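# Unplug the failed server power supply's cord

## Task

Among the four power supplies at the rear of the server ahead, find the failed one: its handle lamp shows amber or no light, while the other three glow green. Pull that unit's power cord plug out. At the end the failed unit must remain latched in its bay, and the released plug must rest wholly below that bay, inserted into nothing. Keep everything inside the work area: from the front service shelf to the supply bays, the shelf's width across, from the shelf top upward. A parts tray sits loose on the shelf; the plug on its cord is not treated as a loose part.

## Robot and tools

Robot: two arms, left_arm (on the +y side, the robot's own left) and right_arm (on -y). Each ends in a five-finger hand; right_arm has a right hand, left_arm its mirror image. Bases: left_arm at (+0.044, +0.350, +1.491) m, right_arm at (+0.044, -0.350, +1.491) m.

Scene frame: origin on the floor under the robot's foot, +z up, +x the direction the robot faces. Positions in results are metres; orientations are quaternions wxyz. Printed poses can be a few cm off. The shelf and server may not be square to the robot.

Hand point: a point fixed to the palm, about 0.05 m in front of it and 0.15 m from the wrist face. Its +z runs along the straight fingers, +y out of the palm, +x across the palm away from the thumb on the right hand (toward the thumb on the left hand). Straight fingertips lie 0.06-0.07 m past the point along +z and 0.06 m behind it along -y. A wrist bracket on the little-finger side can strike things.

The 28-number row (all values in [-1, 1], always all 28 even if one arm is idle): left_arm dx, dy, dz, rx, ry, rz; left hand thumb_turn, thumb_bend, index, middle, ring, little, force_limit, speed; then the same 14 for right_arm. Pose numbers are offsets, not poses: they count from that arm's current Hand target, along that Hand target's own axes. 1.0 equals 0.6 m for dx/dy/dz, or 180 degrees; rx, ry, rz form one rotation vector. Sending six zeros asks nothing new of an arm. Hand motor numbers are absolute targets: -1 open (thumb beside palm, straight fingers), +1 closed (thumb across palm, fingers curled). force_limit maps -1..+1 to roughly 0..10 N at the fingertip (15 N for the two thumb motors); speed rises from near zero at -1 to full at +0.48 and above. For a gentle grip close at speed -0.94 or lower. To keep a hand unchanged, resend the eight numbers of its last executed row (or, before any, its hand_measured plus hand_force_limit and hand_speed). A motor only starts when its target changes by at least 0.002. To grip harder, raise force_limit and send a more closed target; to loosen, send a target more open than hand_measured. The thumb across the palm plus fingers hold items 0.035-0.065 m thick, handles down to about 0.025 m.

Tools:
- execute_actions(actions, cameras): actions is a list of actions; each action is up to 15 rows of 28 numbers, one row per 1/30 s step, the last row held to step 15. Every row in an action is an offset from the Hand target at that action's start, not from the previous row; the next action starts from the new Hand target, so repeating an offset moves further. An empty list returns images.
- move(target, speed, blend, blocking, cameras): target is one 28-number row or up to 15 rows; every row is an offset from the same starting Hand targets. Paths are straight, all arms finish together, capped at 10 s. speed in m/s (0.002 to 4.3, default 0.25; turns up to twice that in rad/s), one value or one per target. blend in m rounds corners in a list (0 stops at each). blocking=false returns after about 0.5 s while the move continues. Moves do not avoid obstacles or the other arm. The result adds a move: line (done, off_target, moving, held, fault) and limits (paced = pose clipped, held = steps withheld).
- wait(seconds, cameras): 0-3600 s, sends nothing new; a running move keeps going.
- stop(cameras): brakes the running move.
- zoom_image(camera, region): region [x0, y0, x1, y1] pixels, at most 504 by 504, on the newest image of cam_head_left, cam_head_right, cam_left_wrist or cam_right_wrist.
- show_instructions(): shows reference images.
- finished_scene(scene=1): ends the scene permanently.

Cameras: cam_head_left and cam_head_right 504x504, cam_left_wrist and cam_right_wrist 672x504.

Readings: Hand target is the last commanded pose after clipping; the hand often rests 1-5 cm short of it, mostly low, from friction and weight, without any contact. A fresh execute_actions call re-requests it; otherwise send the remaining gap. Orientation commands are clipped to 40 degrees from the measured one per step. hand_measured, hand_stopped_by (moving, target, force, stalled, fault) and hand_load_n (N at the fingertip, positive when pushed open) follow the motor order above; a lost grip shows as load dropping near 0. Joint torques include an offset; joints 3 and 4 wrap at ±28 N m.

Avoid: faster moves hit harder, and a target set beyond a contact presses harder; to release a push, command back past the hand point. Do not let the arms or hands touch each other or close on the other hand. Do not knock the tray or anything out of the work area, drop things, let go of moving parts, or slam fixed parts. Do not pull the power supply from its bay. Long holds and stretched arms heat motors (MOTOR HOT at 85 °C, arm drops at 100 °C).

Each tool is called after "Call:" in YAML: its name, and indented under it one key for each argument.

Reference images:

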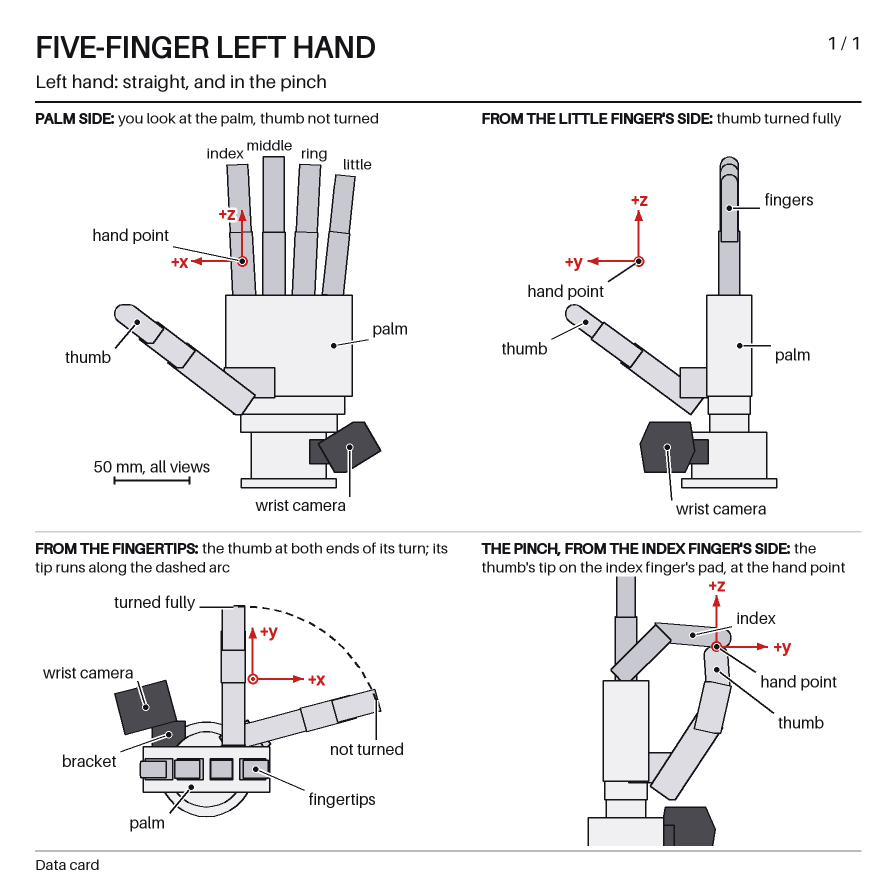

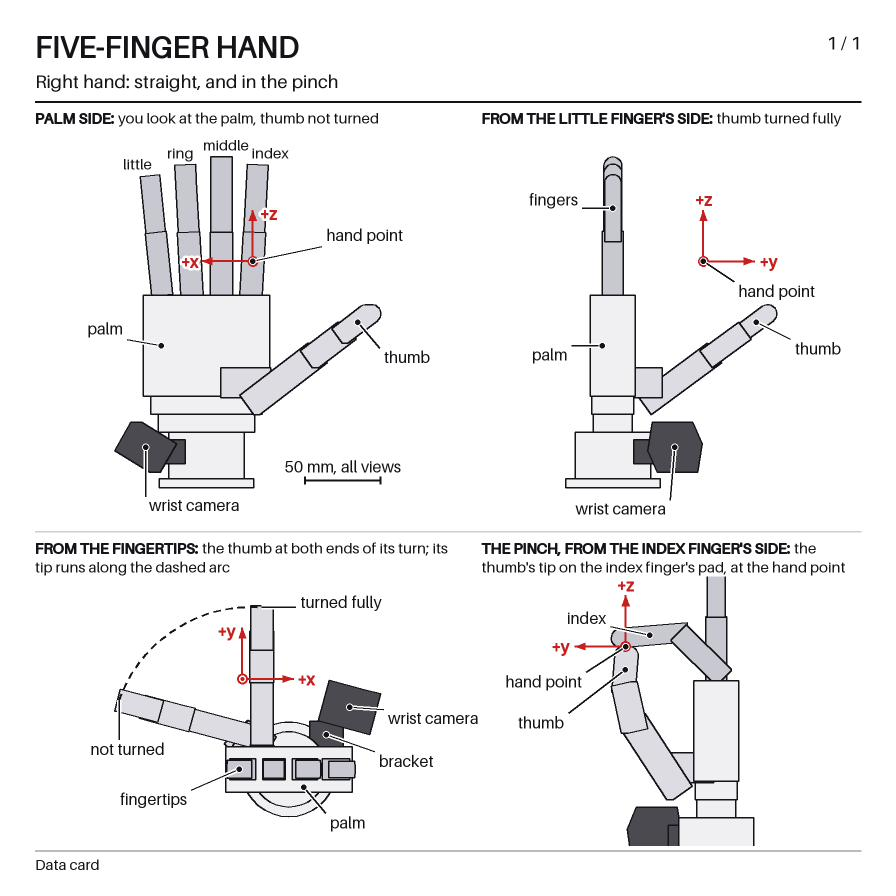

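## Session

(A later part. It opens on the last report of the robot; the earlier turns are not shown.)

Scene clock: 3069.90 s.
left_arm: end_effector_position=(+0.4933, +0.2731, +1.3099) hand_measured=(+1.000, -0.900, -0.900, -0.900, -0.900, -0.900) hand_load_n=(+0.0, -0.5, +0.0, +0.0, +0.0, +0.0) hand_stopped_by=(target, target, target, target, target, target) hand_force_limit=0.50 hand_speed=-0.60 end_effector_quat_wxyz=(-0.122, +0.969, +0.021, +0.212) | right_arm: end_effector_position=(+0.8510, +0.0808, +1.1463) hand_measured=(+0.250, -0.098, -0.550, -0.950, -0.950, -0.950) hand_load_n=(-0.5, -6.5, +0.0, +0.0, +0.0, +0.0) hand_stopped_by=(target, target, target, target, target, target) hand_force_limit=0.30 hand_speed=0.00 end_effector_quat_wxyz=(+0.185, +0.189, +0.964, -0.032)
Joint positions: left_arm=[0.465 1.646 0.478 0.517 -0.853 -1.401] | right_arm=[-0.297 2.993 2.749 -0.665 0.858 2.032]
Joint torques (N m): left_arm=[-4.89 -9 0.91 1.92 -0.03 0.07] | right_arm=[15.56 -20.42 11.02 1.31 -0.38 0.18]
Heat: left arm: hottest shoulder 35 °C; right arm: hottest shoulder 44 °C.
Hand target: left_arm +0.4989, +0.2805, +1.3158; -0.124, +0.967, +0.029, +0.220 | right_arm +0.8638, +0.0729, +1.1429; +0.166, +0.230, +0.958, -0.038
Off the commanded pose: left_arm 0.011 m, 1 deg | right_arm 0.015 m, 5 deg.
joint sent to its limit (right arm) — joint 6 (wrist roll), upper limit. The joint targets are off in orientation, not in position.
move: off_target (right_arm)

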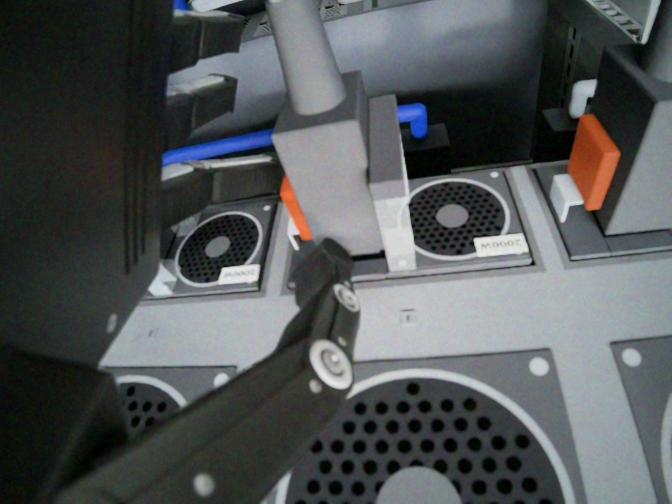

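Call:
move:
  target:
    - [0,0,0,0,0,0,1,-0.9,-0.9,-0.9,-0.9,-0.9,0.5,-0.6,-0.003,0,-0.012,0,0,0,0.25,-0.1,-0.55,-0.95,-0.95,-0.95,0.3,0.0]
    - [0,0,0,0,0,0,1,-0.9,-0.9,-0.9,-0.9,-0.9,0.5,-0.6,0.001,0.007,-0.010,0,0,0,0.25,-0.1,-0.55,-0.95,-0.95,-0.95,0.3,0.0]
  speed: 0.1
  cameras: ["cam_right_wrist"]

Call:
zoom_image:
  camera: "cam_right_wrist"
  region: [180, 90, 440, 350]

Scene clock: 3079.60 s.
left_arm: end_effector_position=(+0.4933, +0.2731, +1.3099) hand_measured=(+1.000, -0.900, -0.900, -0.900, -0.900, -0.900) hand_load_n=(+0.0, +0.0, +0.0, +0.0, +0.0, +0.0) hand_stopped_by=(target, target, target, target, target, target) hand_force_limit=0.50 hand_speed=-0.60 end_effector_quat_wxyz=(-0.122, +0.969, +0.021, +0.212) | right_arm: end_effector_position=(+0.8510, +0.0811, +1.1465) hand_measured=(+0.250, -0.098, -0.550, -0.950, -0.950, -0.950) hand_load_n=(-0.5, -6.5, +0.0, +0.0, +0.0, +0.0) hand_stopped_by=(target, target, target, target, target, target) hand_force_limit=0.30 hand_speed=0.00 end_effector_quat_wxyz=(+0.185, +0.189, +0.964, -0.034)
Joint positions: left_arm=[0.465 1.646 0.478 0.517 -0.853 -1.401] | right_arm=[-0.296 2.998 2.759 -0.671 0.862 2.033]
Joint torques (N m): left_arm=[-4.78 -8.88 0.9 1.88 -0.05 0.07] | right_arm=[16.21 -19.43 10.86 1.14 -0.42 0.15]
Heat: left arm: hottest shoulder 35 °C; right arm: hottest shoulder 45 °C.
Hand target: left_arm +0.4989, +0.2805, +1.3158; -0.124, +0.967, +0.029, +0.220 | right_arm +0.8633, +0.0779, +1.1484; +0.166, +0.230, +0.958, -0.038
Off the commanded pose: left_arm 0.011 m, 1 deg | right_arm 0.013 m, 5 deg.
joint sent to its limit (right arm) — joint 6 (wrist roll), upper limit. The joint targets are off in orientation, not in position.
move: off_target (right_arm)

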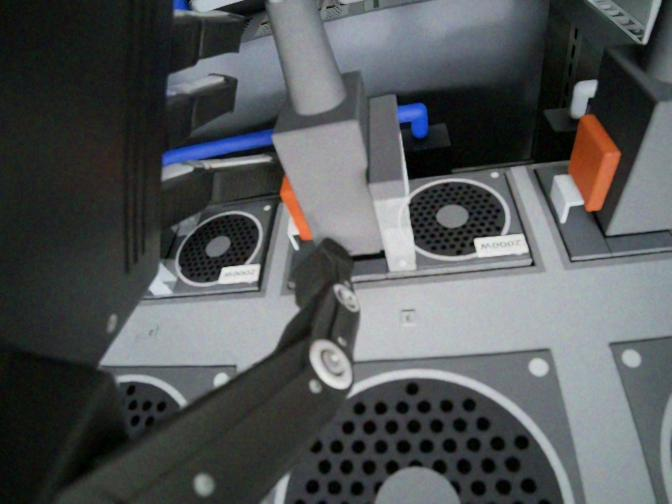

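Scaled by 1.938 from the camera's image (finer frame: 960x720).

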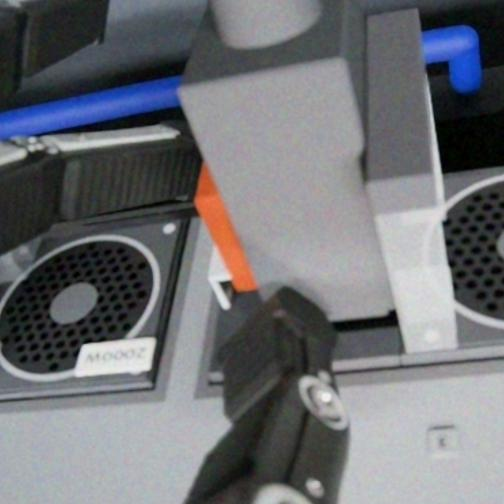

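Call:
move:
  target: [0,0,0,0,0,0,1,-0.9,-0.9,-0.9,-0.9,-0.9,0.5,-0.6,-0.004,0,-0.0125,0,0,0,0.25,-0.1,-0.55,-0.95,-0.95,-0.95,0.3,0.0]
  speed: 0.1
  cameras: ["cam_right_wrist"]

Scene clock: 3084.97 s.
left_arm: end_effector_position=(+0.4933, +0.2731, +1.3099) hand_measured=(+1.000, -0.900, -0.900, -0.900, -0.900, -0.900) hand_load_n=(+0.0, +0.0, +0.0, +0.0, +0.0, +0.0) hand_stopped_by=(target, target, target, target, target, target) hand_force_limit=0.50 hand_speed=-0.60 end_effector_quat_wxyz=(-0.122, +0.969, +0.021, +0.212) | right_arm: end_effector_position=(+0.8510, +0.0808, +1.1467) hand_measured=(+0.250, -0.098, -0.550, -0.950, -0.950, -0.950) hand_load_n=(-1.0, -6.0, +0.0, +0.0, +0.0, +0.0) hand_stopped_by=(target, target, target, target, target, target) hand_force_limit=0.30 hand_speed=0.00 end_effector_quat_wxyz=(+0.186, +0.189, +0.964, -0.035)
Joint positions: left_arm=[0.465 1.646 0.478 0.517 -0.853 -1.401] | right_arm=[-0.295 2.998 2.759 -0.671 0.866 2.033]
Joint torques (N m): left_arm=[-4.95 -9 0.9 1.89 -0.05 0.07] | right_arm=[16.73 -21.83 8.79 1.26 -0.22 0.17]
Heat: left arm: hottest shoulder 35 °C; right arm: hottest shoulder 45 °C.
Hand target: left_arm +0.4989, +0.2805, +1.3158; -0.124, +0.967, +0.029, +0.220 | right_arm +0.8631, +0.0779, +1.1562; +0.166, +0.230, +0.958, -0.038
Off the commanded pose: left_arm 0.011 m, 1 deg | right_arm 0.016 m, 5 deg.
joint sent to its limit (right arm) — joint 6 (wrist roll), upper limit. The joint targets are off in orientation, not in position.
move: off_target (right_arm)

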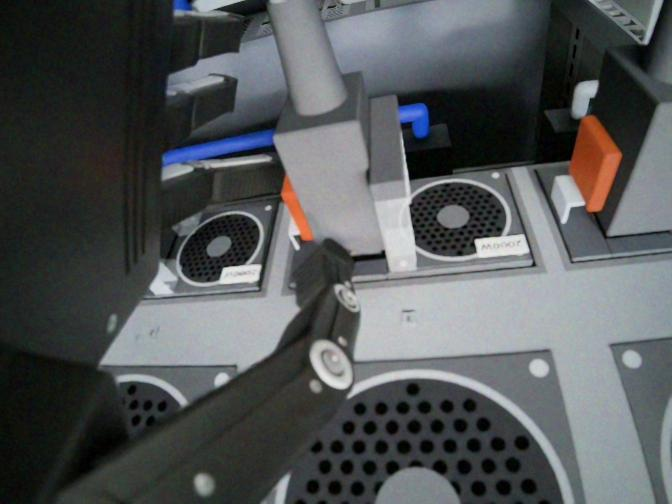

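Call:
move:
  target: [0,0,0,0,0,0,1,-0.9,-0.9,-0.9,-0.9,-0.9,0.5,-0.6,-0.004,0,-0.0125,0,0,0,0.25,-0.1,-0.55,-0.95,-0.95,-0.95,0.3,0.0]
  speed: 0.1
  cameras: ["cam_right_wrist"]

Scene clock: 3090.77 s.
left_arm: end_effector_position=(+0.4933, +0.2731, +1.3099) hand_measured=(+1.000, -0.900, -0.900, -0.900, -0.900, -0.900) hand_load_n=(+0.0, +0.0, +0.0, +0.0, +0.0, +0.0) hand_stopped_by=(target, target, target, target, target, target) hand_force_limit=0.50 hand_speed=-0.60 end_effector_quat_wxyz=(-0.122, +0.969, +0.021, +0.212) | right_arm: end_effector_position=(+0.8498, +0.0804, +1.1468) hand_measured=(+0.250, -0.098, -0.550, -0.950, -0.950, -0.950) hand_load_n=(-0.5, -2.0, +0.0, +0.0, +0.0, +0.0) hand_stopped_by=(target, target, target, target, target, target) hand_force_limit=0.30 hand_speed=0.00 end_effector_quat_wxyz=(+0.185, +0.187, +0.964, -0.038)
Joint positions: left_arm=[0.465 1.646 0.478 0.517 -0.853 -1.401] | right_arm=[-0.294 2.993 2.75 -0.671 0.869 2.033]
Joint torques (N m): left_arm=[-4.78 -8.88 0.9 1.94 -0.04 0.06] | right_arm=[17.2 -23.77 6.19 1.48 -0.21 0.17]
Heat: left arm: hottest shoulder 35 °C; right arm: hottest shoulder 46 °C.
Hand target: left_arm +0.4989, +0.2805, +1.3158; -0.124, +0.967, +0.029, +0.220 | right_arm +0.8630, +0.0780, +1.1642; +0.166, +0.230, +0.958, -0.038
Off the commanded pose: left_arm 0.011 m, 1 deg | right_arm 0.022 m, 5 deg.
joint sent to its limit (right arm) — joint 6 (wrist roll), upper limit. The joint targets are off in orientation, not in position.
move: off_target (right_arm)

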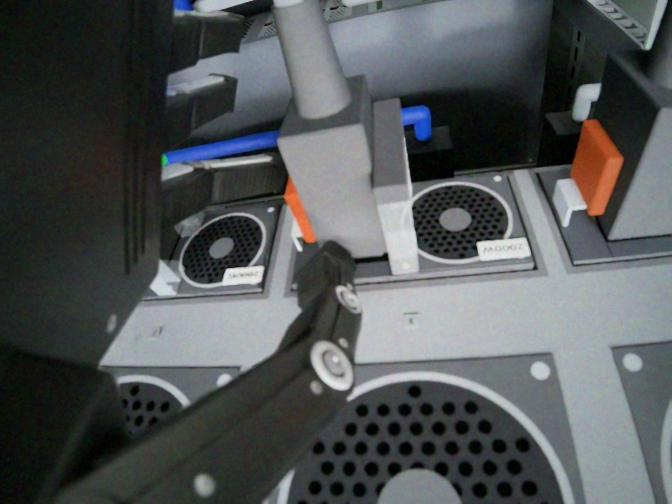

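Call:
move:
  target:
    - [0,0,0,0,0,0,1,-0.9,-0.9,-0.9,-0.9,-0.9,0.5,-0.6,-0.0025,0,-0.007,0,0,0,0.25,-0.1,-0.55,-0.95,-0.95,-0.95,0.3,0.0]
    - [0,0,0,0,0,0,1,-0.9,-0.9,-0.9,-0.9,-0.9,0.5,-0.6,0.001,0.007,-0.007,0,0,0,0.25,-0.1,-0.55,-0.95,-0.95,-0.95,0.3,0.0]
  speed: 0.1
  cameras: ["cam_right_wrist"]

Scene clock: 3096.20 s.
left_arm: end_effector_position=(+0.4933, +0.2731, +1.3099) hand_measured=(+1.000, -0.900, -0.900, -0.900, -0.900, -0.900) hand_load_n=(+0.0, +0.0, +0.0, +0.0, +0.0, +0.0) hand_stopped_by=(target, target, target, target, target, target) hand_force_limit=0.50 hand_speed=-0.60 end_effector_quat_wxyz=(-0.122, +0.969, +0.021, +0.212) | right_arm: end_effector_position=(+0.8498, +0.0783, +1.1494) hand_measured=(+0.250, -0.100, -0.550, -0.950, -0.950, -0.950) hand_load_n=(-0.5, -0.5, +0.5, +0.0, +0.0, +0.0) hand_stopped_by=(target, target, target, target, target, target) hand_force_limit=0.30 hand_speed=0.00 end_effector_quat_wxyz=(+0.183, +0.186, +0.965, -0.038)
Joint positions: left_arm=[0.465 1.646 0.478 0.517 -0.853 -1.401] | right_arm=[-0.294 2.974 2.72 -0.666 0.869 2.033]
Joint torques (N m): left_arm=[-4.89 -8.94 0.92 1.88 -0.03 0.06] | right_arm=[17.73 -22.07 8.29 1.44 -0.13 0.15]
Heat: left arm: hottest shoulder 35 °C; right arm: hottest shoulder 46 °C.
Hand target: left_arm +0.4989, +0.2805, +1.3158; -0.124, +0.967, +0.029, +0.220 | right_arm +0.8631, +0.0826, +1.1680; +0.166, +0.230, +0.958, -0.038
Off the commanded pose: left_arm 0.011 m, 1 deg | right_arm 0.023 m, 6 deg.
joint sent to its limit (right arm) — joint 6 (wrist roll), upper limit. The joint targets are off in orientation, not in position.
move: off_target (right_arm)

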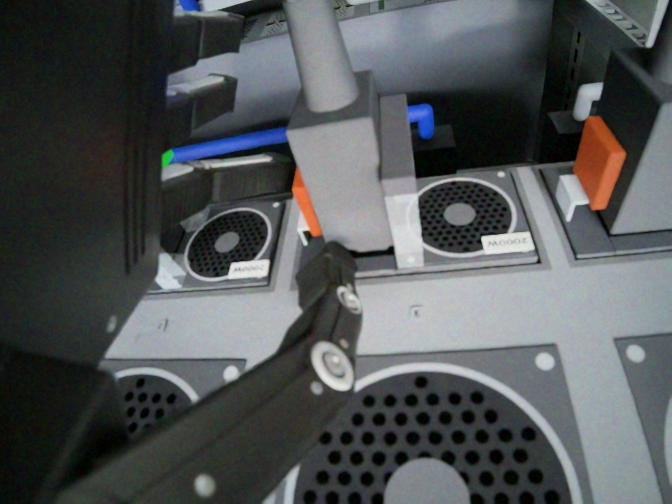

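Call:
move:
  target: [0,0,0,0,0,0,1,-0.9,-0.9,-0.9,-0.9,-0.9,0.5,-0.6,0.007,0.014,0.0,0,0,0,0.25,-0.1,-0.55,-0.95,-0.95,-0.95,0.3,0.0]
  speed: 0.1
  cameras: ["cam_right_wrist"]

Scene clock: 3100.93 s.
left_arm: end_effector_position=(+0.4933, +0.2731, +1.3099) hand_measured=(+1.000, -0.900, -0.900, -0.900, -0.900, -0.900) hand_load_n=(+0.0, +0.0, +0.0, -0.5, +0.0, +0.0) hand_stopped_by=(target, target, target, target, target, target) hand_force_limit=0.50 hand_speed=-0.60 end_effector_quat_wxyz=(-0.122, +0.969, +0.021, +0.212) | right_arm: end_effector_position=(+0.8507, +0.0817, +1.1482) hand_measured=(+0.250, -0.100, -0.550, -0.950, -0.950, -0.950) hand_load_n=(-0.5, -3.5, +0.0, +0.0, +0.0, +0.0) hand_stopped_by=(target, target, target, target, target, target) hand_force_limit=0.30 hand_speed=0.00 end_effector_quat_wxyz=(+0.187, +0.189, +0.963, -0.036)
Joint positions: left_arm=[0.465 1.646 0.478 0.517 -0.853 -1.401] | right_arm=[-0.293 2.996 2.754 -0.667 0.869 2.033]
Joint torques (N m): left_arm=[-4.84 -8.88 0.91 1.94 -0.04 0.07] | right_arm=[17.55 -20.54 10.8 1.07 -0.22 0.16]
Heat: left arm: hottest shoulder 35 °C; right arm: hottest shoulder 46 °C.
Hand target: left_arm +0.4989, +0.2805, +1.3158; -0.124, +0.967, +0.029, +0.220 | right_arm +0.8634, +0.0919, +1.1666; +0.166, +0.230, +0.958, -0.038
Off the commanded pose: left_arm 0.011 m, 1 deg | right_arm 0.025 m, 5 deg.
joint sent to its limit (right arm) — joint 6 (wrist roll), upper limit. The joint targets are off in orientation, not in position.
move: off_target (right_arm)

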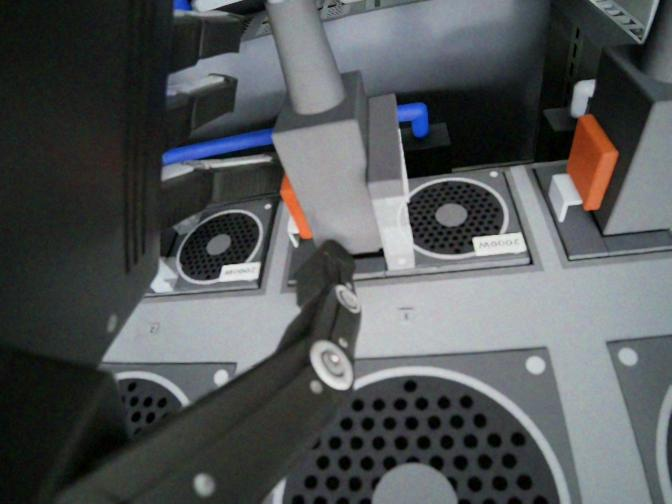

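Call:
move:
  target: [0,0,0,0,0,0,1,-0.9,-0.9,-0.9,-0.9,-0.9,0.5,-0.6,-0.005,0,-0.0157,0,0,0,0.25,-0.1,-0.55,-0.95,-0.95,-0.95,0.3,0.0]
  speed: 0.1
  cameras: ["cam_right_wrist"]

Scene clock: 3105.47 s.
left_arm: end_effector_position=(+0.4933, +0.2731, +1.3099) hand_measured=(+1.000, -0.900, -0.900, -0.900, -0.900, -0.900) hand_load_n=(+0.0, +0.0, +0.0, +0.0, +0.0, +0.0) hand_stopped_by=(target, target, target, target, target, target) hand_force_limit=0.50 hand_speed=-0.60 end_effector_quat_wxyz=(-0.122, +0.969, +0.021, +0.212) | right_arm: end_effector_position=(+0.8503, +0.0821, +1.1487) hand_measured=(+0.250, -0.100, -0.550, -0.950, -0.950, -0.950) hand_load_n=(-0.5, -2.0, +0.0, +0.0, +0.0, +0.0) hand_stopped_by=(target, target, target, target, target, target) hand_force_limit=0.30 hand_speed=0.00 end_effector_quat_wxyz=(+0.187, +0.188, +0.963, -0.037)
Joint positions: left_arm=[0.465 1.646 0.478 0.517 -0.853 -1.401] | right_arm=[-0.292 2.996 2.754 -0.668 0.872 2.033]
Joint torques (N m): left_arm=[-4.89 -8.88 0.9 1.91 -0.04 0.07] | right_arm=[17.55 -22.65 9.02 0.8 0.02 0.21]
Heat: left arm: hottest shoulder 35 °C; right arm: hottest shoulder 46 °C.
Hand target: left_arm +0.4989, +0.2805, +1.3158; -0.124, +0.967, +0.029, +0.220 | right_arm +0.8630, +0.0921, +1.1764; +0.166, +0.230, +0.958, -0.038
Off the commanded pose: left_arm 0.011 m, 1 deg | right_arm 0.032 m, 5 deg.
joint sent to its limit (right arm) — joint 6 (wrist roll), upper limit. The joint targets are off in orientation, not in position.
move: off_target (right_arm)

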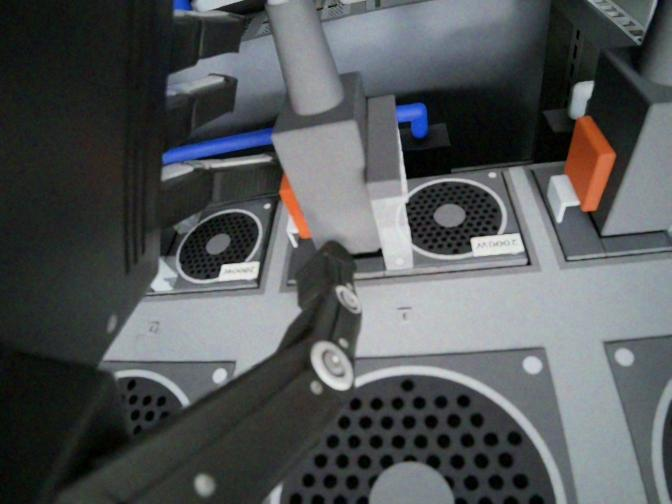

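Call:
move:
  target: [0,0,0,0,0,0,1,-0.9,-0.9,-0.9,-0.9,-0.9,0.5,-0.6,-0.004,0,-0.0117,0,0,0,0.25,-0.1,-0.55,-0.95,-0.95,-0.95,0.3,0.0]
  speed: 0.1
  cameras: ["cam_right_wrist"]

Scene clock: 3109.43 s.
left_arm: end_effector_position=(+0.4933, +0.2731, +1.3099) hand_measured=(+1.000, -0.900, -0.900, -0.900, -0.900, -0.900) hand_load_n=(+0.0, +0.0, +0.0, +0.0, +0.0, +0.0) hand_stopped_by=(target, target, target, target, target, target) hand_force_limit=0.50 hand_speed=-0.60 end_effector_quat_wxyz=(-0.122, +0.969, +0.021, +0.212) | right_arm: end_effector_position=(+0.8499, +0.0845, +1.1512) hand_measured=(+0.250, -0.100, -0.550, -0.950, -0.950, -0.950) hand_load_n=(-0.5, -0.5, +0.5, +0.0, +0.0, +0.0) hand_stopped_by=(target, target, target, target, target, target) hand_force_limit=0.30 hand_speed=0.00 end_effector_quat_wxyz=(+0.189, +0.187, +0.963, -0.037)
Joint positions: left_arm=[0.465 1.646 0.478 0.517 -0.853 -1.401] | right_arm=[-0.288 2.995 2.754 -0.668 0.875 2.033]
Joint torques (N m): left_arm=[-4.95 -8.88 0.9 1.92 -0.04 0.06] | right_arm=[18.37 -24.59 7.2 0.8 0.03 0.16]
Heat: left arm: hottest shoulder 35 °C; right arm: hottest shoulder 45 °C.
Hand target: left_arm +0.4989, +0.2805, +1.3158; -0.124, +0.967, +0.029, +0.220 | right_arm +0.8630, +0.0920, +1.1839; +0.166, +0.230, +0.958, -0.038
Off the commanded pose: left_arm 0.011 m, 1 deg | right_arm 0.036 m, 6 deg.
joint sent to its limit (right arm) — joint 6 (wrist roll), upper limit. The joint targets are off in orientation, not in position.
move: off_target (right_arm)

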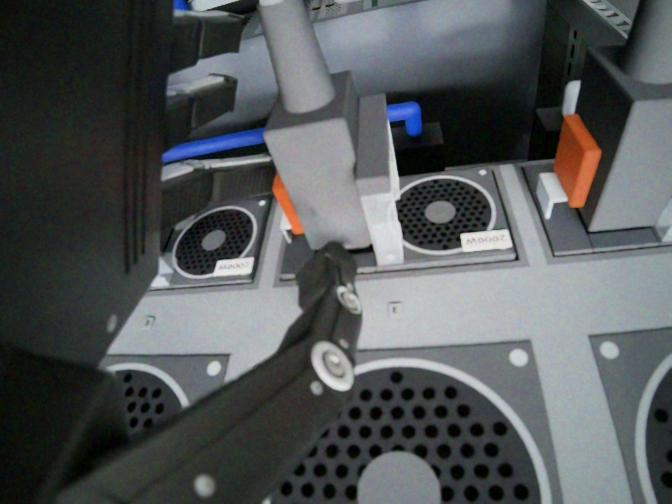

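Call:
move:
  target: [0,0,0,0,0,0,1,-0.9,-0.9,-0.9,-0.9,-0.9,0.5,-0.6,0.004,0.001,0.014,0,0,0,0.25,-0.1,-0.55,-0.95,-0.95,-0.95,0.3,0.0]
  speed: 0.1
  cameras: ["cam_right_wrist"]

Scene clock: 3116.13 s.
left_arm: end_effector_position=(+0.4933, +0.2731, +1.3099) hand_measured=(+1.000, -0.900, -0.900, -0.900, -0.900, -0.900) hand_load_n=(+0.0, -0.5, +0.0, +0.0, +0.0, +0.0) hand_stopped_by=(target, target, target, target, target, target) hand_force_limit=0.50 hand_speed=-0.60 end_effector_quat_wxyz=(-0.122, +0.969, +0.021, +0.212) | right_arm: end_effector_position=(+0.8499, +0.0845, +1.1512) hand_measured=(+0.250, -0.100, -0.550, -0.950, -0.950, -0.950) hand_load_n=(+0.0, -0.5, +1.0, +0.0, +0.0, +0.0) hand_stopped_by=(target, target, target, target, target, target) hand_force_limit=0.30 hand_speed=0.00 end_effector_quat_wxyz=(+0.189, +0.187, +0.963, -0.037)
Joint positions: left_arm=[0.465 1.646 0.478 0.517 -0.853 -1.401] | right_arm=[-0.288 2.995 2.754 -0.668 0.875 2.033]
Joint torques (N m): left_arm=[-4.84 -8.82 0.9 1.94 -0.05 0.07] | right_arm=[18.32 -21.95 9.89 0.79 -0.22 0.18]
Heat: left arm: hottest shoulder 35 °C; right arm: hottest shoulder 45 °C.
Hand target: left_arm +0.4989, +0.2805, +1.3158; -0.124, +0.967, +0.029, +0.220 | right_arm +0.8638, +0.0923, +1.1752; +0.166, +0.230, +0.958, -0.038
Off the commanded pose: left_arm 0.011 m, 1 deg | right_arm 0.029 m, 6 deg.
joint sent to its limit (right arm) — joint 6 (wrist roll), upper limit. The joint targets are off in orientation, not in position.
move: off_target (right_arm)

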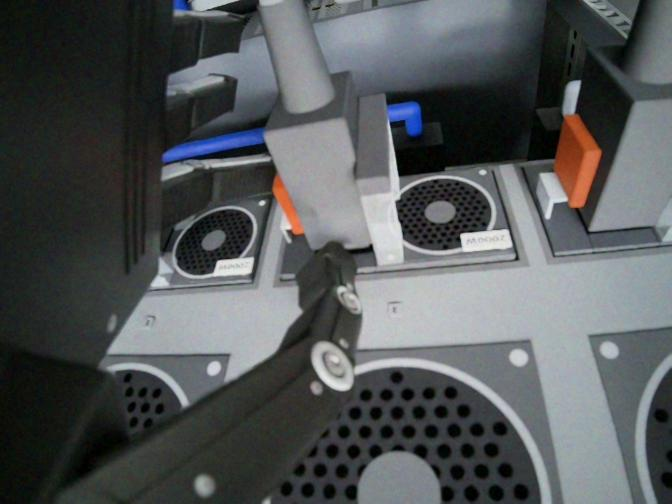

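Call:
move:
  target: [0,0,0,0,0,0,1,-0.9,-0.9,-0.9,-0.9,-0.9,0.5,-0.6,0.005,0.000,0.019,0,0,0,0.25,-0.1,-0.55,-0.95,-0.95,-0.95,0.3,0.0]
  speed: 0.1
  cameras: ["cam_right_wrist"]

Scene clock: 3120.03 s.
left_arm: end_effector_position=(+0.4933, +0.2731, +1.3099) hand_measured=(+1.000, -0.900, -0.900, -0.900, -0.900, -0.900) hand_load_n=(+0.0, +0.0, +0.0, +0.0, +0.0, -0.5) hand_stopped_by=(target, target, target, target, target, target) hand_force_limit=0.50 hand_speed=-0.60 end_effector_quat_wxyz=(-0.122, +0.969, +0.021, +0.212) | right_arm: end_effector_position=(+0.8505, +0.0886, +1.1486) hand_measured=(+0.250, -0.100, -0.550, -0.950, -0.950, -0.950) hand_load_n=(-1.0, -2.5, +0.0, +0.0, +0.0, +0.0) hand_stopped_by=(target, target, target, target, target, target) hand_force_limit=0.30 hand_speed=0.00 end_effector_quat_wxyz=(+0.189, +0.188, +0.963, -0.033)
Joint positions: left_arm=[0.465 1.646 0.478 0.517 -0.853 -1.401] | right_arm=[-0.288 3.031 2.815 -0.689 0.867 2.033]
Joint torques (N m): left_arm=[-4.89 -8.82 0.91 1.88 -0.05 0.07] | right_arm=[17.96 -21.19 11.3 0.85 -0.32 0.17]
Heat: left arm: hottest shoulder 35 °C; right arm: hottest shoulder 45 °C.
Hand target: left_arm +0.4989, +0.2805, +1.3158; -0.124, +0.967, +0.029, +0.220 | right_arm +0.8646, +0.0920, +1.1634; +0.166, +0.230, +0.958, -0.038
Off the commanded pose: left_arm 0.011 m, 1 deg | right_arm 0.021 m, 6 deg.
joint sent to its limit (right arm) — joint 6 (wrist roll), upper limit. The joint targets are off in orientation, not in position.
move: off_target (right_arm)

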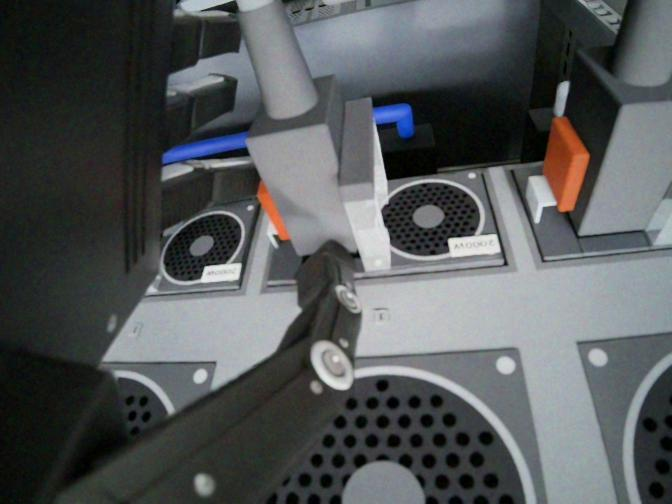

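Call:
move:
  target: [0,0,0,0,0,0,1,-0.9,-0.9,-0.9,-0.9,-0.9,0.5,-0.6,-0.020,-0.020,-0.030,0,0,0,0.25,-0.1,-0.55,-0.95,-0.95,-0.95,0.3,0.0]
  speed: 0.1

Scene clock: 3129.30 s.
left_arm: end_effector_position=(+0.4933, +0.2731, +1.3099) hand_measured=(+1.000, -0.900, -0.900, -0.900, -0.900, -0.900) hand_load_n=(+0.0, +0.0, +0.0, +0.0, +0.0, +0.0) hand_stopped_by=(target, target, target, target, target, target) hand_force_limit=0.50 hand_speed=-0.60 end_effector_quat_wxyz=(-0.122, +0.969, +0.021, +0.212) | right_arm: end_effector_position=(+0.8471, +0.0778, +1.1584) hand_measured=(+0.250, -0.100, -0.550, -0.950, -0.950, -0.950) hand_load_n=(+0.0, +0.0, +0.0, +0.0, +0.0, +0.5) hand_stopped_by=(target, target, target, target, target, target) hand_force_limit=0.30 hand_speed=0.00 end_effector_quat_wxyz=(+0.182, +0.180, +0.966, -0.040)
Joint positions: left_arm=[0.465 1.646 0.478 0.517 -0.853 -1.401] | right_arm=[-0.288 2.928 2.648 -0.65 0.874 2.033]
Joint torques (N m): left_arm=[-4.95 -8.88 0.85 1.88 -0.05 0.08] | right_arm=[17.73 -24.64 6.08 1.69 -0.09 0.15]
Heat: left arm: hottest shoulder 35 °C; right arm: hottest shoulder 46 °C.
Hand target: left_arm +0.4989, +0.2805, +1.3158; -0.124, +0.967, +0.029, +0.220 | right_arm +0.8638, +0.0789, +1.1843; +0.166, +0.230, +0.958, -0.038
Off the commanded pose: left_arm 0.011 m, 1 deg | right_arm 0.031 m, 6 deg.
joint sent to its limit (right arm) — joint 6 (wrist roll), upper limit. The joint targets are off in orientation, not in position.
move: off_target (right_arm)

Call:
move:
  target: [0,0,0,0,0,0,1,-0.9,-0.9,-0.9,-0.9,-0.9,0.5,-0.6,0.012,0.000,0.038,0,0,0,0.25,-0.1,-0.55,-0.95,-0.95,-0.95,0.3,0.0]
  speed: 0.1
  cameras: ["cam_right_wrist"]

Scene clock: 3134.30 s.
left_arm: end_effector_position=(+0.4933, +0.2731, +1.3099) hand_measured=(+1.000, -0.900, -0.900, -0.900, -0.900, -0.900) hand_load_n=(+0.0, +0.0, +0.0, +0.0, +0.0, +0.0) hand_stopped_by=(target, target, target, target, target, target) hand_force_limit=0.50 hand_speed=-0.60 end_effector_quat_wxyz=(-0.122, +0.969, +0.021, +0.212) | right_arm: end_effector_position=(+0.8484, +0.0840, +1.1545) hand_measured=(+0.250, -0.100, -0.550, -0.950, -0.950, -0.950) hand_load_n=(-0.5, +0.0, +1.0, +0.0, +0.0, +0.0) hand_stopped_by=(target, target, target, target, target, target) hand_force_limit=0.30 hand_speed=0.00 end_effector_quat_wxyz=(+0.185, +0.184, +0.965, -0.032)
Joint positions: left_arm=[0.465 1.646 0.478 0.517 -0.853 -1.401] | right_arm=[-0.288 2.96 2.694 -0.65 0.863 2.033]
Joint torques (N m): left_arm=[-4.84 -8.94 0.85 1.88 -0.05 0.07] | right_arm=[15.74 -20.95 10.55 1.17 -0.18 0.18]
Heat: left arm: hottest shoulder 35 °C; right arm: hottest shoulder 46 °C.
Hand target: left_arm +0.4989, +0.2805, +1.3158; -0.124, +0.967, +0.029, +0.220 | right_arm +0.8647, +0.0785, +1.1605; +0.166, +0.230, +0.958, -0.038
Off the commanded pose: left_arm 0.011 m, 1 deg | right_arm 0.018 m, 6 deg.
joint sent to its limit (right arm) — joint 6 (wrist roll), upper limit. The joint targets are off in orientation, not in position.
move: off_target (right_arm)

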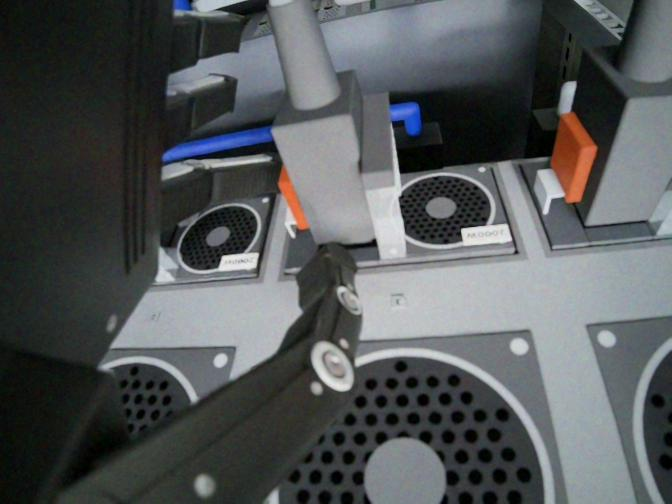

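Call:
move:
  target: [0,0,0,0,0,0,1,-0.9,-0.9,-0.9,-0.9,-0.9,0.5,-0.6,-0.002,-0.012,0.011,0,0,0,0.25,-0.1,-0.55,-0.95,-0.95,-0.95,0.3,0.0]
  speed: 0.1
  cameras: ["cam_right_wrist"]

Scene clock: 3137.97 s.
left_arm: end_effector_position=(+0.4933, +0.2731, +1.3099) hand_measured=(+1.000, -0.900, -0.900, -0.900, -0.900, -0.900) hand_load_n=(+0.0, +0.0, +0.0, +0.0, +0.0, +0.0) hand_stopped_by=(target, target, target, target, target, target) hand_force_limit=0.50 hand_speed=-0.60 end_effector_quat_wxyz=(-0.122, +0.969, +0.021, +0.212) | right_arm: end_effector_position=(+0.8484, +0.0840, +1.1545) hand_measured=(+0.250, -0.100, -0.550, -0.950, -0.950, -0.950) hand_load_n=(+0.0, +0.0, +1.0, +0.5, +0.0, +0.0) hand_stopped_by=(target, target, target, target, target, target) hand_force_limit=0.30 hand_speed=0.00 end_effector_quat_wxyz=(+0.185, +0.184, +0.965, -0.032)
Joint positions: left_arm=[0.465 1.646 0.478 0.517 -0.853 -1.401] | right_arm=[-0.288 2.96 2.694 -0.65 0.863 2.033]
Joint torques (N m): left_arm=[-4.95 -8.82 0.9 1.88 -0.05 0.06] | right_arm=[15.38 -21.3 8.94 1.51 -0.32 0.21]
Heat: left arm: hottest shoulder 35 °C; right arm: hottest shoulder 46 °C.
Hand target: left_arm +0.4989, +0.2805, +1.3158; -0.124, +0.967, +0.029, +0.220 | right_arm +0.8644, +0.0705, +1.1547; +0.166, +0.230, +0.958, -0.038
Off the commanded pose: left_arm 0.011 m, 1 deg | right_arm 0.021 m, 6 deg.
joint sent to its limit (right arm) — joint 6 (wrist roll), upper limit. The joint targets are off in orientation, not in position.
move: off_target (right_arm)

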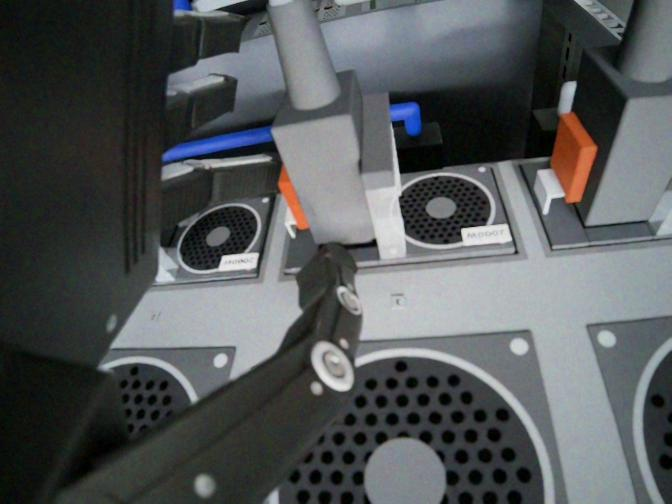

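Call:
move:
  target: [0,0,0,0,0,0,1,-0.9,-0.9,-0.9,-0.9,-0.9,0.5,-0.6,-0.002,-0.008,0.012,0,0,0,0.25,-0.1,-0.55,-0.95,-0.95,-0.95,0.3,0.0]
  speed: 0.1
  cameras: ["cam_right_wrist"]

Scene clock: 3142.57 s.
left_arm: end_effector_position=(+0.4933, +0.2731, +1.3099) hand_measured=(+1.000, -0.900, -0.900, -0.900, -0.900, -0.900) hand_load_n=(+0.0, +0.0, +0.0, +0.0, +0.0, +0.0) hand_stopped_by=(target, target, target, target, target, target) hand_force_limit=0.50 hand_speed=-0.60 end_effector_quat_wxyz=(-0.122, +0.969, +0.021, +0.212) | right_arm: end_effector_position=(+0.8488, +0.0830, +1.1528) hand_measured=(+0.250, -0.100, -0.550, -0.950, -0.950, -0.950) hand_load_n=(+0.0, +0.0, +0.0, +0.0, +0.0, +0.0) hand_stopped_by=(target, target, target, target, target, target) hand_force_limit=0.30 hand_speed=0.00 end_effector_quat_wxyz=(+0.183, +0.185, +0.965, -0.030)
Joint positions: left_arm=[0.465 1.646 0.478 0.517 -0.853 -1.401] | right_arm=[-0.291 2.96 2.694 -0.65 0.856 2.033]
Joint torques (N m): left_arm=[-4.89 -8.7 0.95 1.88 -0.04 0.06] | right_arm=[15.09 -21.3 8.88 1.5 -0.24 0.25]
Heat: left arm: hottest shoulder 35 °C; right arm: hottest shoulder 46 °C.
Hand target: left_arm +0.4989, +0.2805, +1.3158; -0.124, +0.967, +0.029, +0.220 | right_arm +0.8654, +0.0648, +1.1484; +0.166, +0.230, +0.958, -0.038
Off the commanded pose: left_arm 0.011 m, 1 deg | right_arm 0.025 m, 6 deg.
joint sent to its limit (right arm) — joint 6 (wrist roll), upper limit. The joint targets are off in orientation, not in position.
move: off_target (right_arm)

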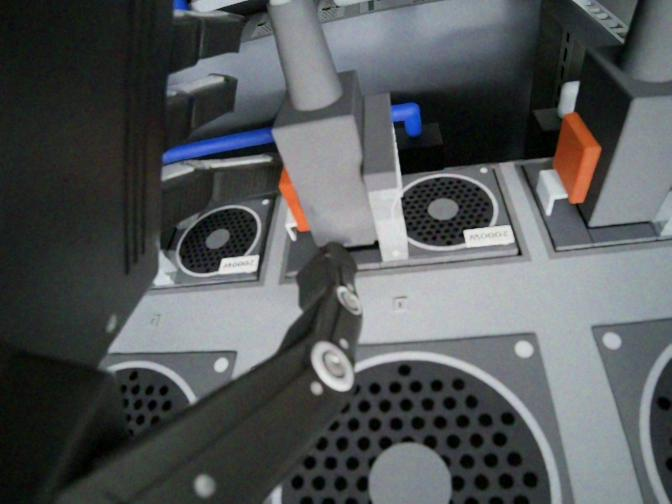

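Call:
move:
  target: [0,0,0,0,0,0,1,-0.9,-0.9,-0.9,-0.9,-0.9,0.5,-0.6,0.002,-0.004,0.010,0,0,0,0.25,-0.1,-0.55,-0.95,-0.95,-0.95,0.3,0.0]
  speed: 0.1
  cameras: ["cam_right_wrist"]

Scene clock: 3145.97 s.
left_arm: end_effector_position=(+0.4933, +0.2731, +1.3099) hand_measured=(+1.000, -0.900, -0.900, -0.900, -0.900, -0.900) hand_load_n=(+0.0, +0.0, +0.0, +0.0, +0.0, +0.0) hand_stopped_by=(target, target, target, target, target, target) hand_force_limit=0.50 hand_speed=-0.60 end_effector_quat_wxyz=(-0.122, +0.969, +0.021, +0.212) | right_arm: end_effector_position=(+0.8498, +0.0794, +1.1498) hand_measured=(+0.250, -0.100, -0.550, -0.950, -0.950, -0.950) hand_load_n=(-0.5, -0.5, +0.0, +0.0, +0.0, +0.0) hand_stopped_by=(target, target, target, target, target, target) hand_force_limit=0.30 hand_speed=0.00 end_effector_quat_wxyz=(+0.182, +0.186, +0.965, -0.030)
Joint positions: left_arm=[0.465 1.646 0.478 0.517 -0.853 -1.401] | right_arm=[-0.296 2.96 2.694 -0.649 0.852 2.033]
Joint torques (N m): left_arm=[-4.84 -8.94 0.92 1.92 -0.05 0.07] | right_arm=[14.56 -20.95 9.42 1.47 -0.18 0.2]
Heat: left arm: hottest shoulder 35 °C; right arm: hottest shoulder 46 °C.
Hand target: left_arm +0.4989, +0.2805, +1.3158; -0.124, +0.967, +0.029, +0.220 | right_arm +0.8651, +0.0623, +1.1423; +0.166, +0.230, +0.958, -0.038
Off the commanded pose: left_arm 0.011 m, 1 deg | right_arm 0.024 m, 5 deg.
joint sent to its limit (right arm) — joint 6 (wrist roll), upper limit. The joint targets are off in orientation, not in position.
move: off_target (right_arm)

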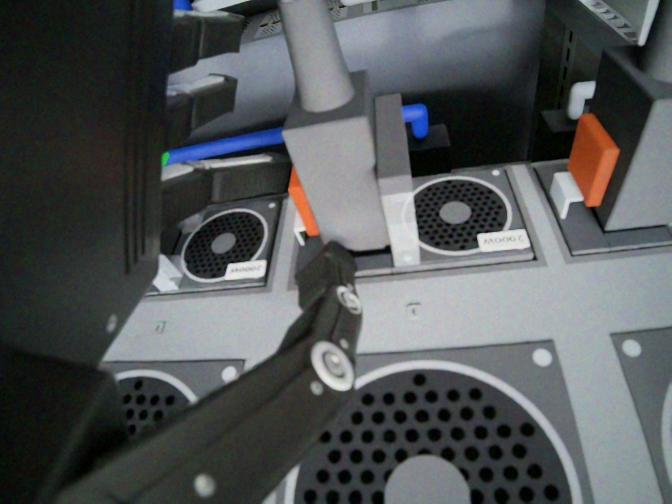

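Call:
move:
  target: [0,0,0,0,0,0,1,-0.9,-0.9,-0.9,-0.9,-0.9,0.5,-0.6,0.004,0.005,0.007,0,0,0,0.4,-0.1,-0.55,-0.95,-0.95,-0.95,0.3,0.0]
  speed: 0.1
  cameras: ["cam_right_wrist"]

Call:
zoom_image:
  camera: "cam_right_wrist"
  region: [180, 90, 440, 350]

Scene clock: 3154.87 s.
left_arm: end_effector_position=(+0.4933, +0.2731, +1.3099) hand_measured=(+1.000, -0.900, -0.900, -0.900, -0.900, -0.900) hand_load_n=(+0.0, +0.0, +0.0, +0.0, +0.0, +0.0) hand_stopped_by=(target, target, target, target, target, target) hand_force_limit=0.50 hand_speed=-0.60 end_effector_quat_wxyz=(-0.122, +0.969, +0.021, +0.212) | right_arm: end_effector_position=(+0.8527, +0.0798, +1.1473) hand_measured=(+0.400, -0.098, -0.550, -0.950, -0.950, -0.950) hand_load_n=(-1.0, -4.5, +0.5, +0.0, +0.0, +0.0) hand_stopped_by=(target, target, target, target, target, target) hand_force_limit=0.30 hand_speed=0.00 end_effector_quat_wxyz=(+0.185, +0.190, +0.964, -0.028)
Joint positions: left_arm=[0.465 1.646 0.478 0.517 -0.853 -1.401] | right_arm=[-0.299 2.985 2.739 -0.658 0.85 2.033]
Joint torques (N m): left_arm=[-5.07 -8.88 0.87 1.89 -0.04 0.06] | right_arm=[15.21 -19.96 10.81 1.29 -0.26 0.25]
Heat: left arm: hottest shoulder 35 °C; right arm: hottest shoulder 46 °C.
Hand target: left_arm +0.4989, +0.2805, +1.3158; -0.124, +0.967, +0.029, +0.220 | right_arm +0.8655, +0.0653, +1.1372; +0.166, +0.230, +0.958, -0.038
Off the commanded pose: left_arm 0.011 m, 1 deg | right_arm 0.022 m, 5 deg.
joint sent to its limit (right arm) — joint 6 (wrist roll), upper limit. The joint targets are off in orientation, not in position.
move: off_target (right_arm)

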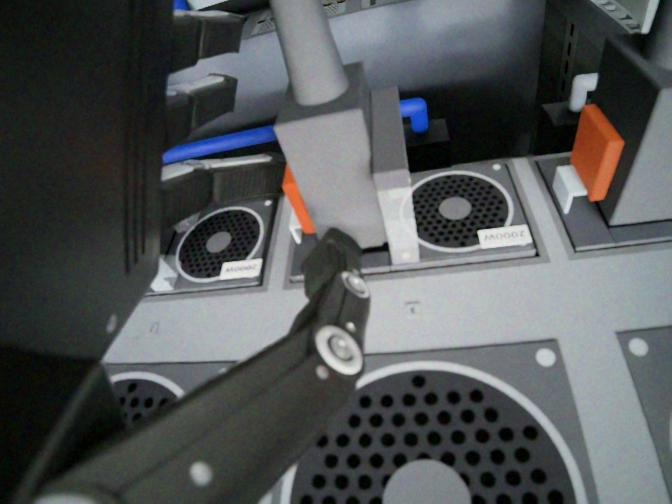

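Scaled by 1.938 from the camera's image (finer frame: 960x720).

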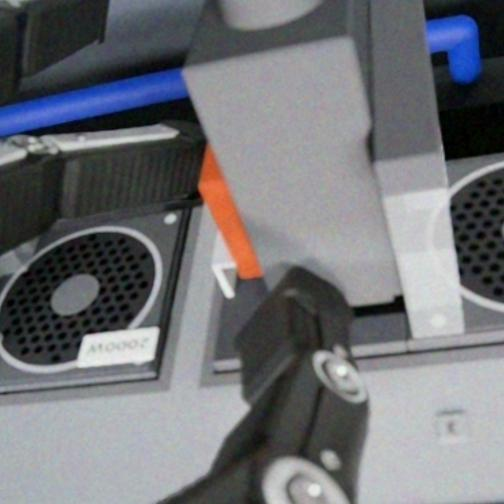

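Call:
move:
  target: [0,0,0,0,0,0,1,-0.9,-0.9,-0.9,-0.9,-0.9,0.5,-0.6,0,0,0,0,0,0,0.4,-0.1,0.1,-0.95,-0.95,-0.95,0.6,-0.6]
  speed: 0.1
  cameras: ["cam_right_wrist"]

Call:
zoom_image:
  camera: "cam_right_wrist"
  region: [180, 90, 440, 350]

Scene clock: 3160.30 s.
left_arm: end_effector_position=(+0.4933, +0.2731, +1.3099) hand_measured=(+1.000, -0.900, -0.900, -0.900, -0.900, -0.900) hand_load_n=(+0.0, +0.0, +0.0, +0.0, +0.0, +0.0) hand_stopped_by=(target, target, target, target, target, target) hand_force_limit=0.50 hand_speed=-0.60 end_effector_quat_wxyz=(-0.122, +0.969, +0.021, +0.212) | right_arm: end_effector_position=(+0.8504, +0.0789, +1.1454) hand_measured=(+0.400, -0.100, -0.410, -0.950, -0.950, -0.950) hand_load_n=(+1.0, +0.0, +10.0, +0.0, +0.0, +0.0) hand_stopped_by=(target, target, force, target, target, target) hand_force_limit=0.60 hand_speed=-0.60 end_effector_quat_wxyz=(+0.183, +0.188, +0.964, -0.033)
Joint positions: left_arm=[0.465 1.646 0.478 0.517 -0.853 -1.401] | right_arm=[-0.299 2.987 2.739 -0.667 0.857 2.034]
Joint torques (N m): left_arm=[-4.95 -8.94 0.91 1.92 -0.05 0.06] | right_arm=[14.33 -20.25 10.67 1.62 -0.53 0.17]
Heat: left arm: hottest shoulder 35 °C; right arm: hottest shoulder 46 °C.
Hand target: left_arm +0.4989, +0.2805, +1.3158; -0.124, +0.967, +0.029, +0.220 | right_arm +0.8658, +0.0652, +1.1374; +0.166, +0.230, +0.958, -0.038
Off the commanded pose: left_arm 0.011 m, 1 deg | right_arm 0.022 m, 5 deg.
joint sent to its limit (right arm) — joint 6 (wrist roll), upper limit. The joint targets are off in orientation, not in position.
move: done

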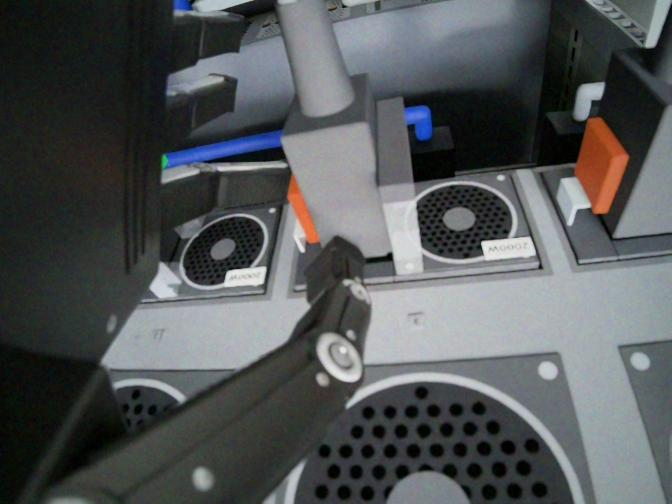

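Scaled by 1.938 from the camera's image (finer frame: 960x720).

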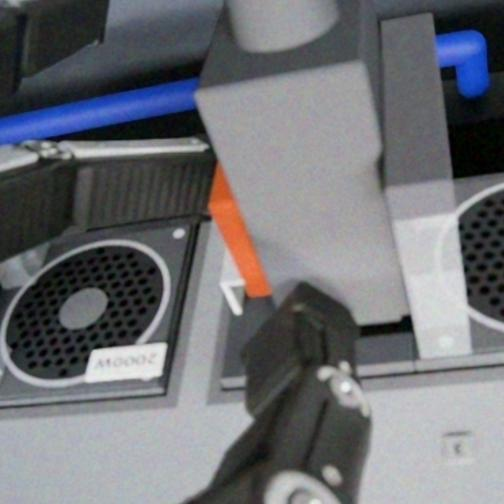

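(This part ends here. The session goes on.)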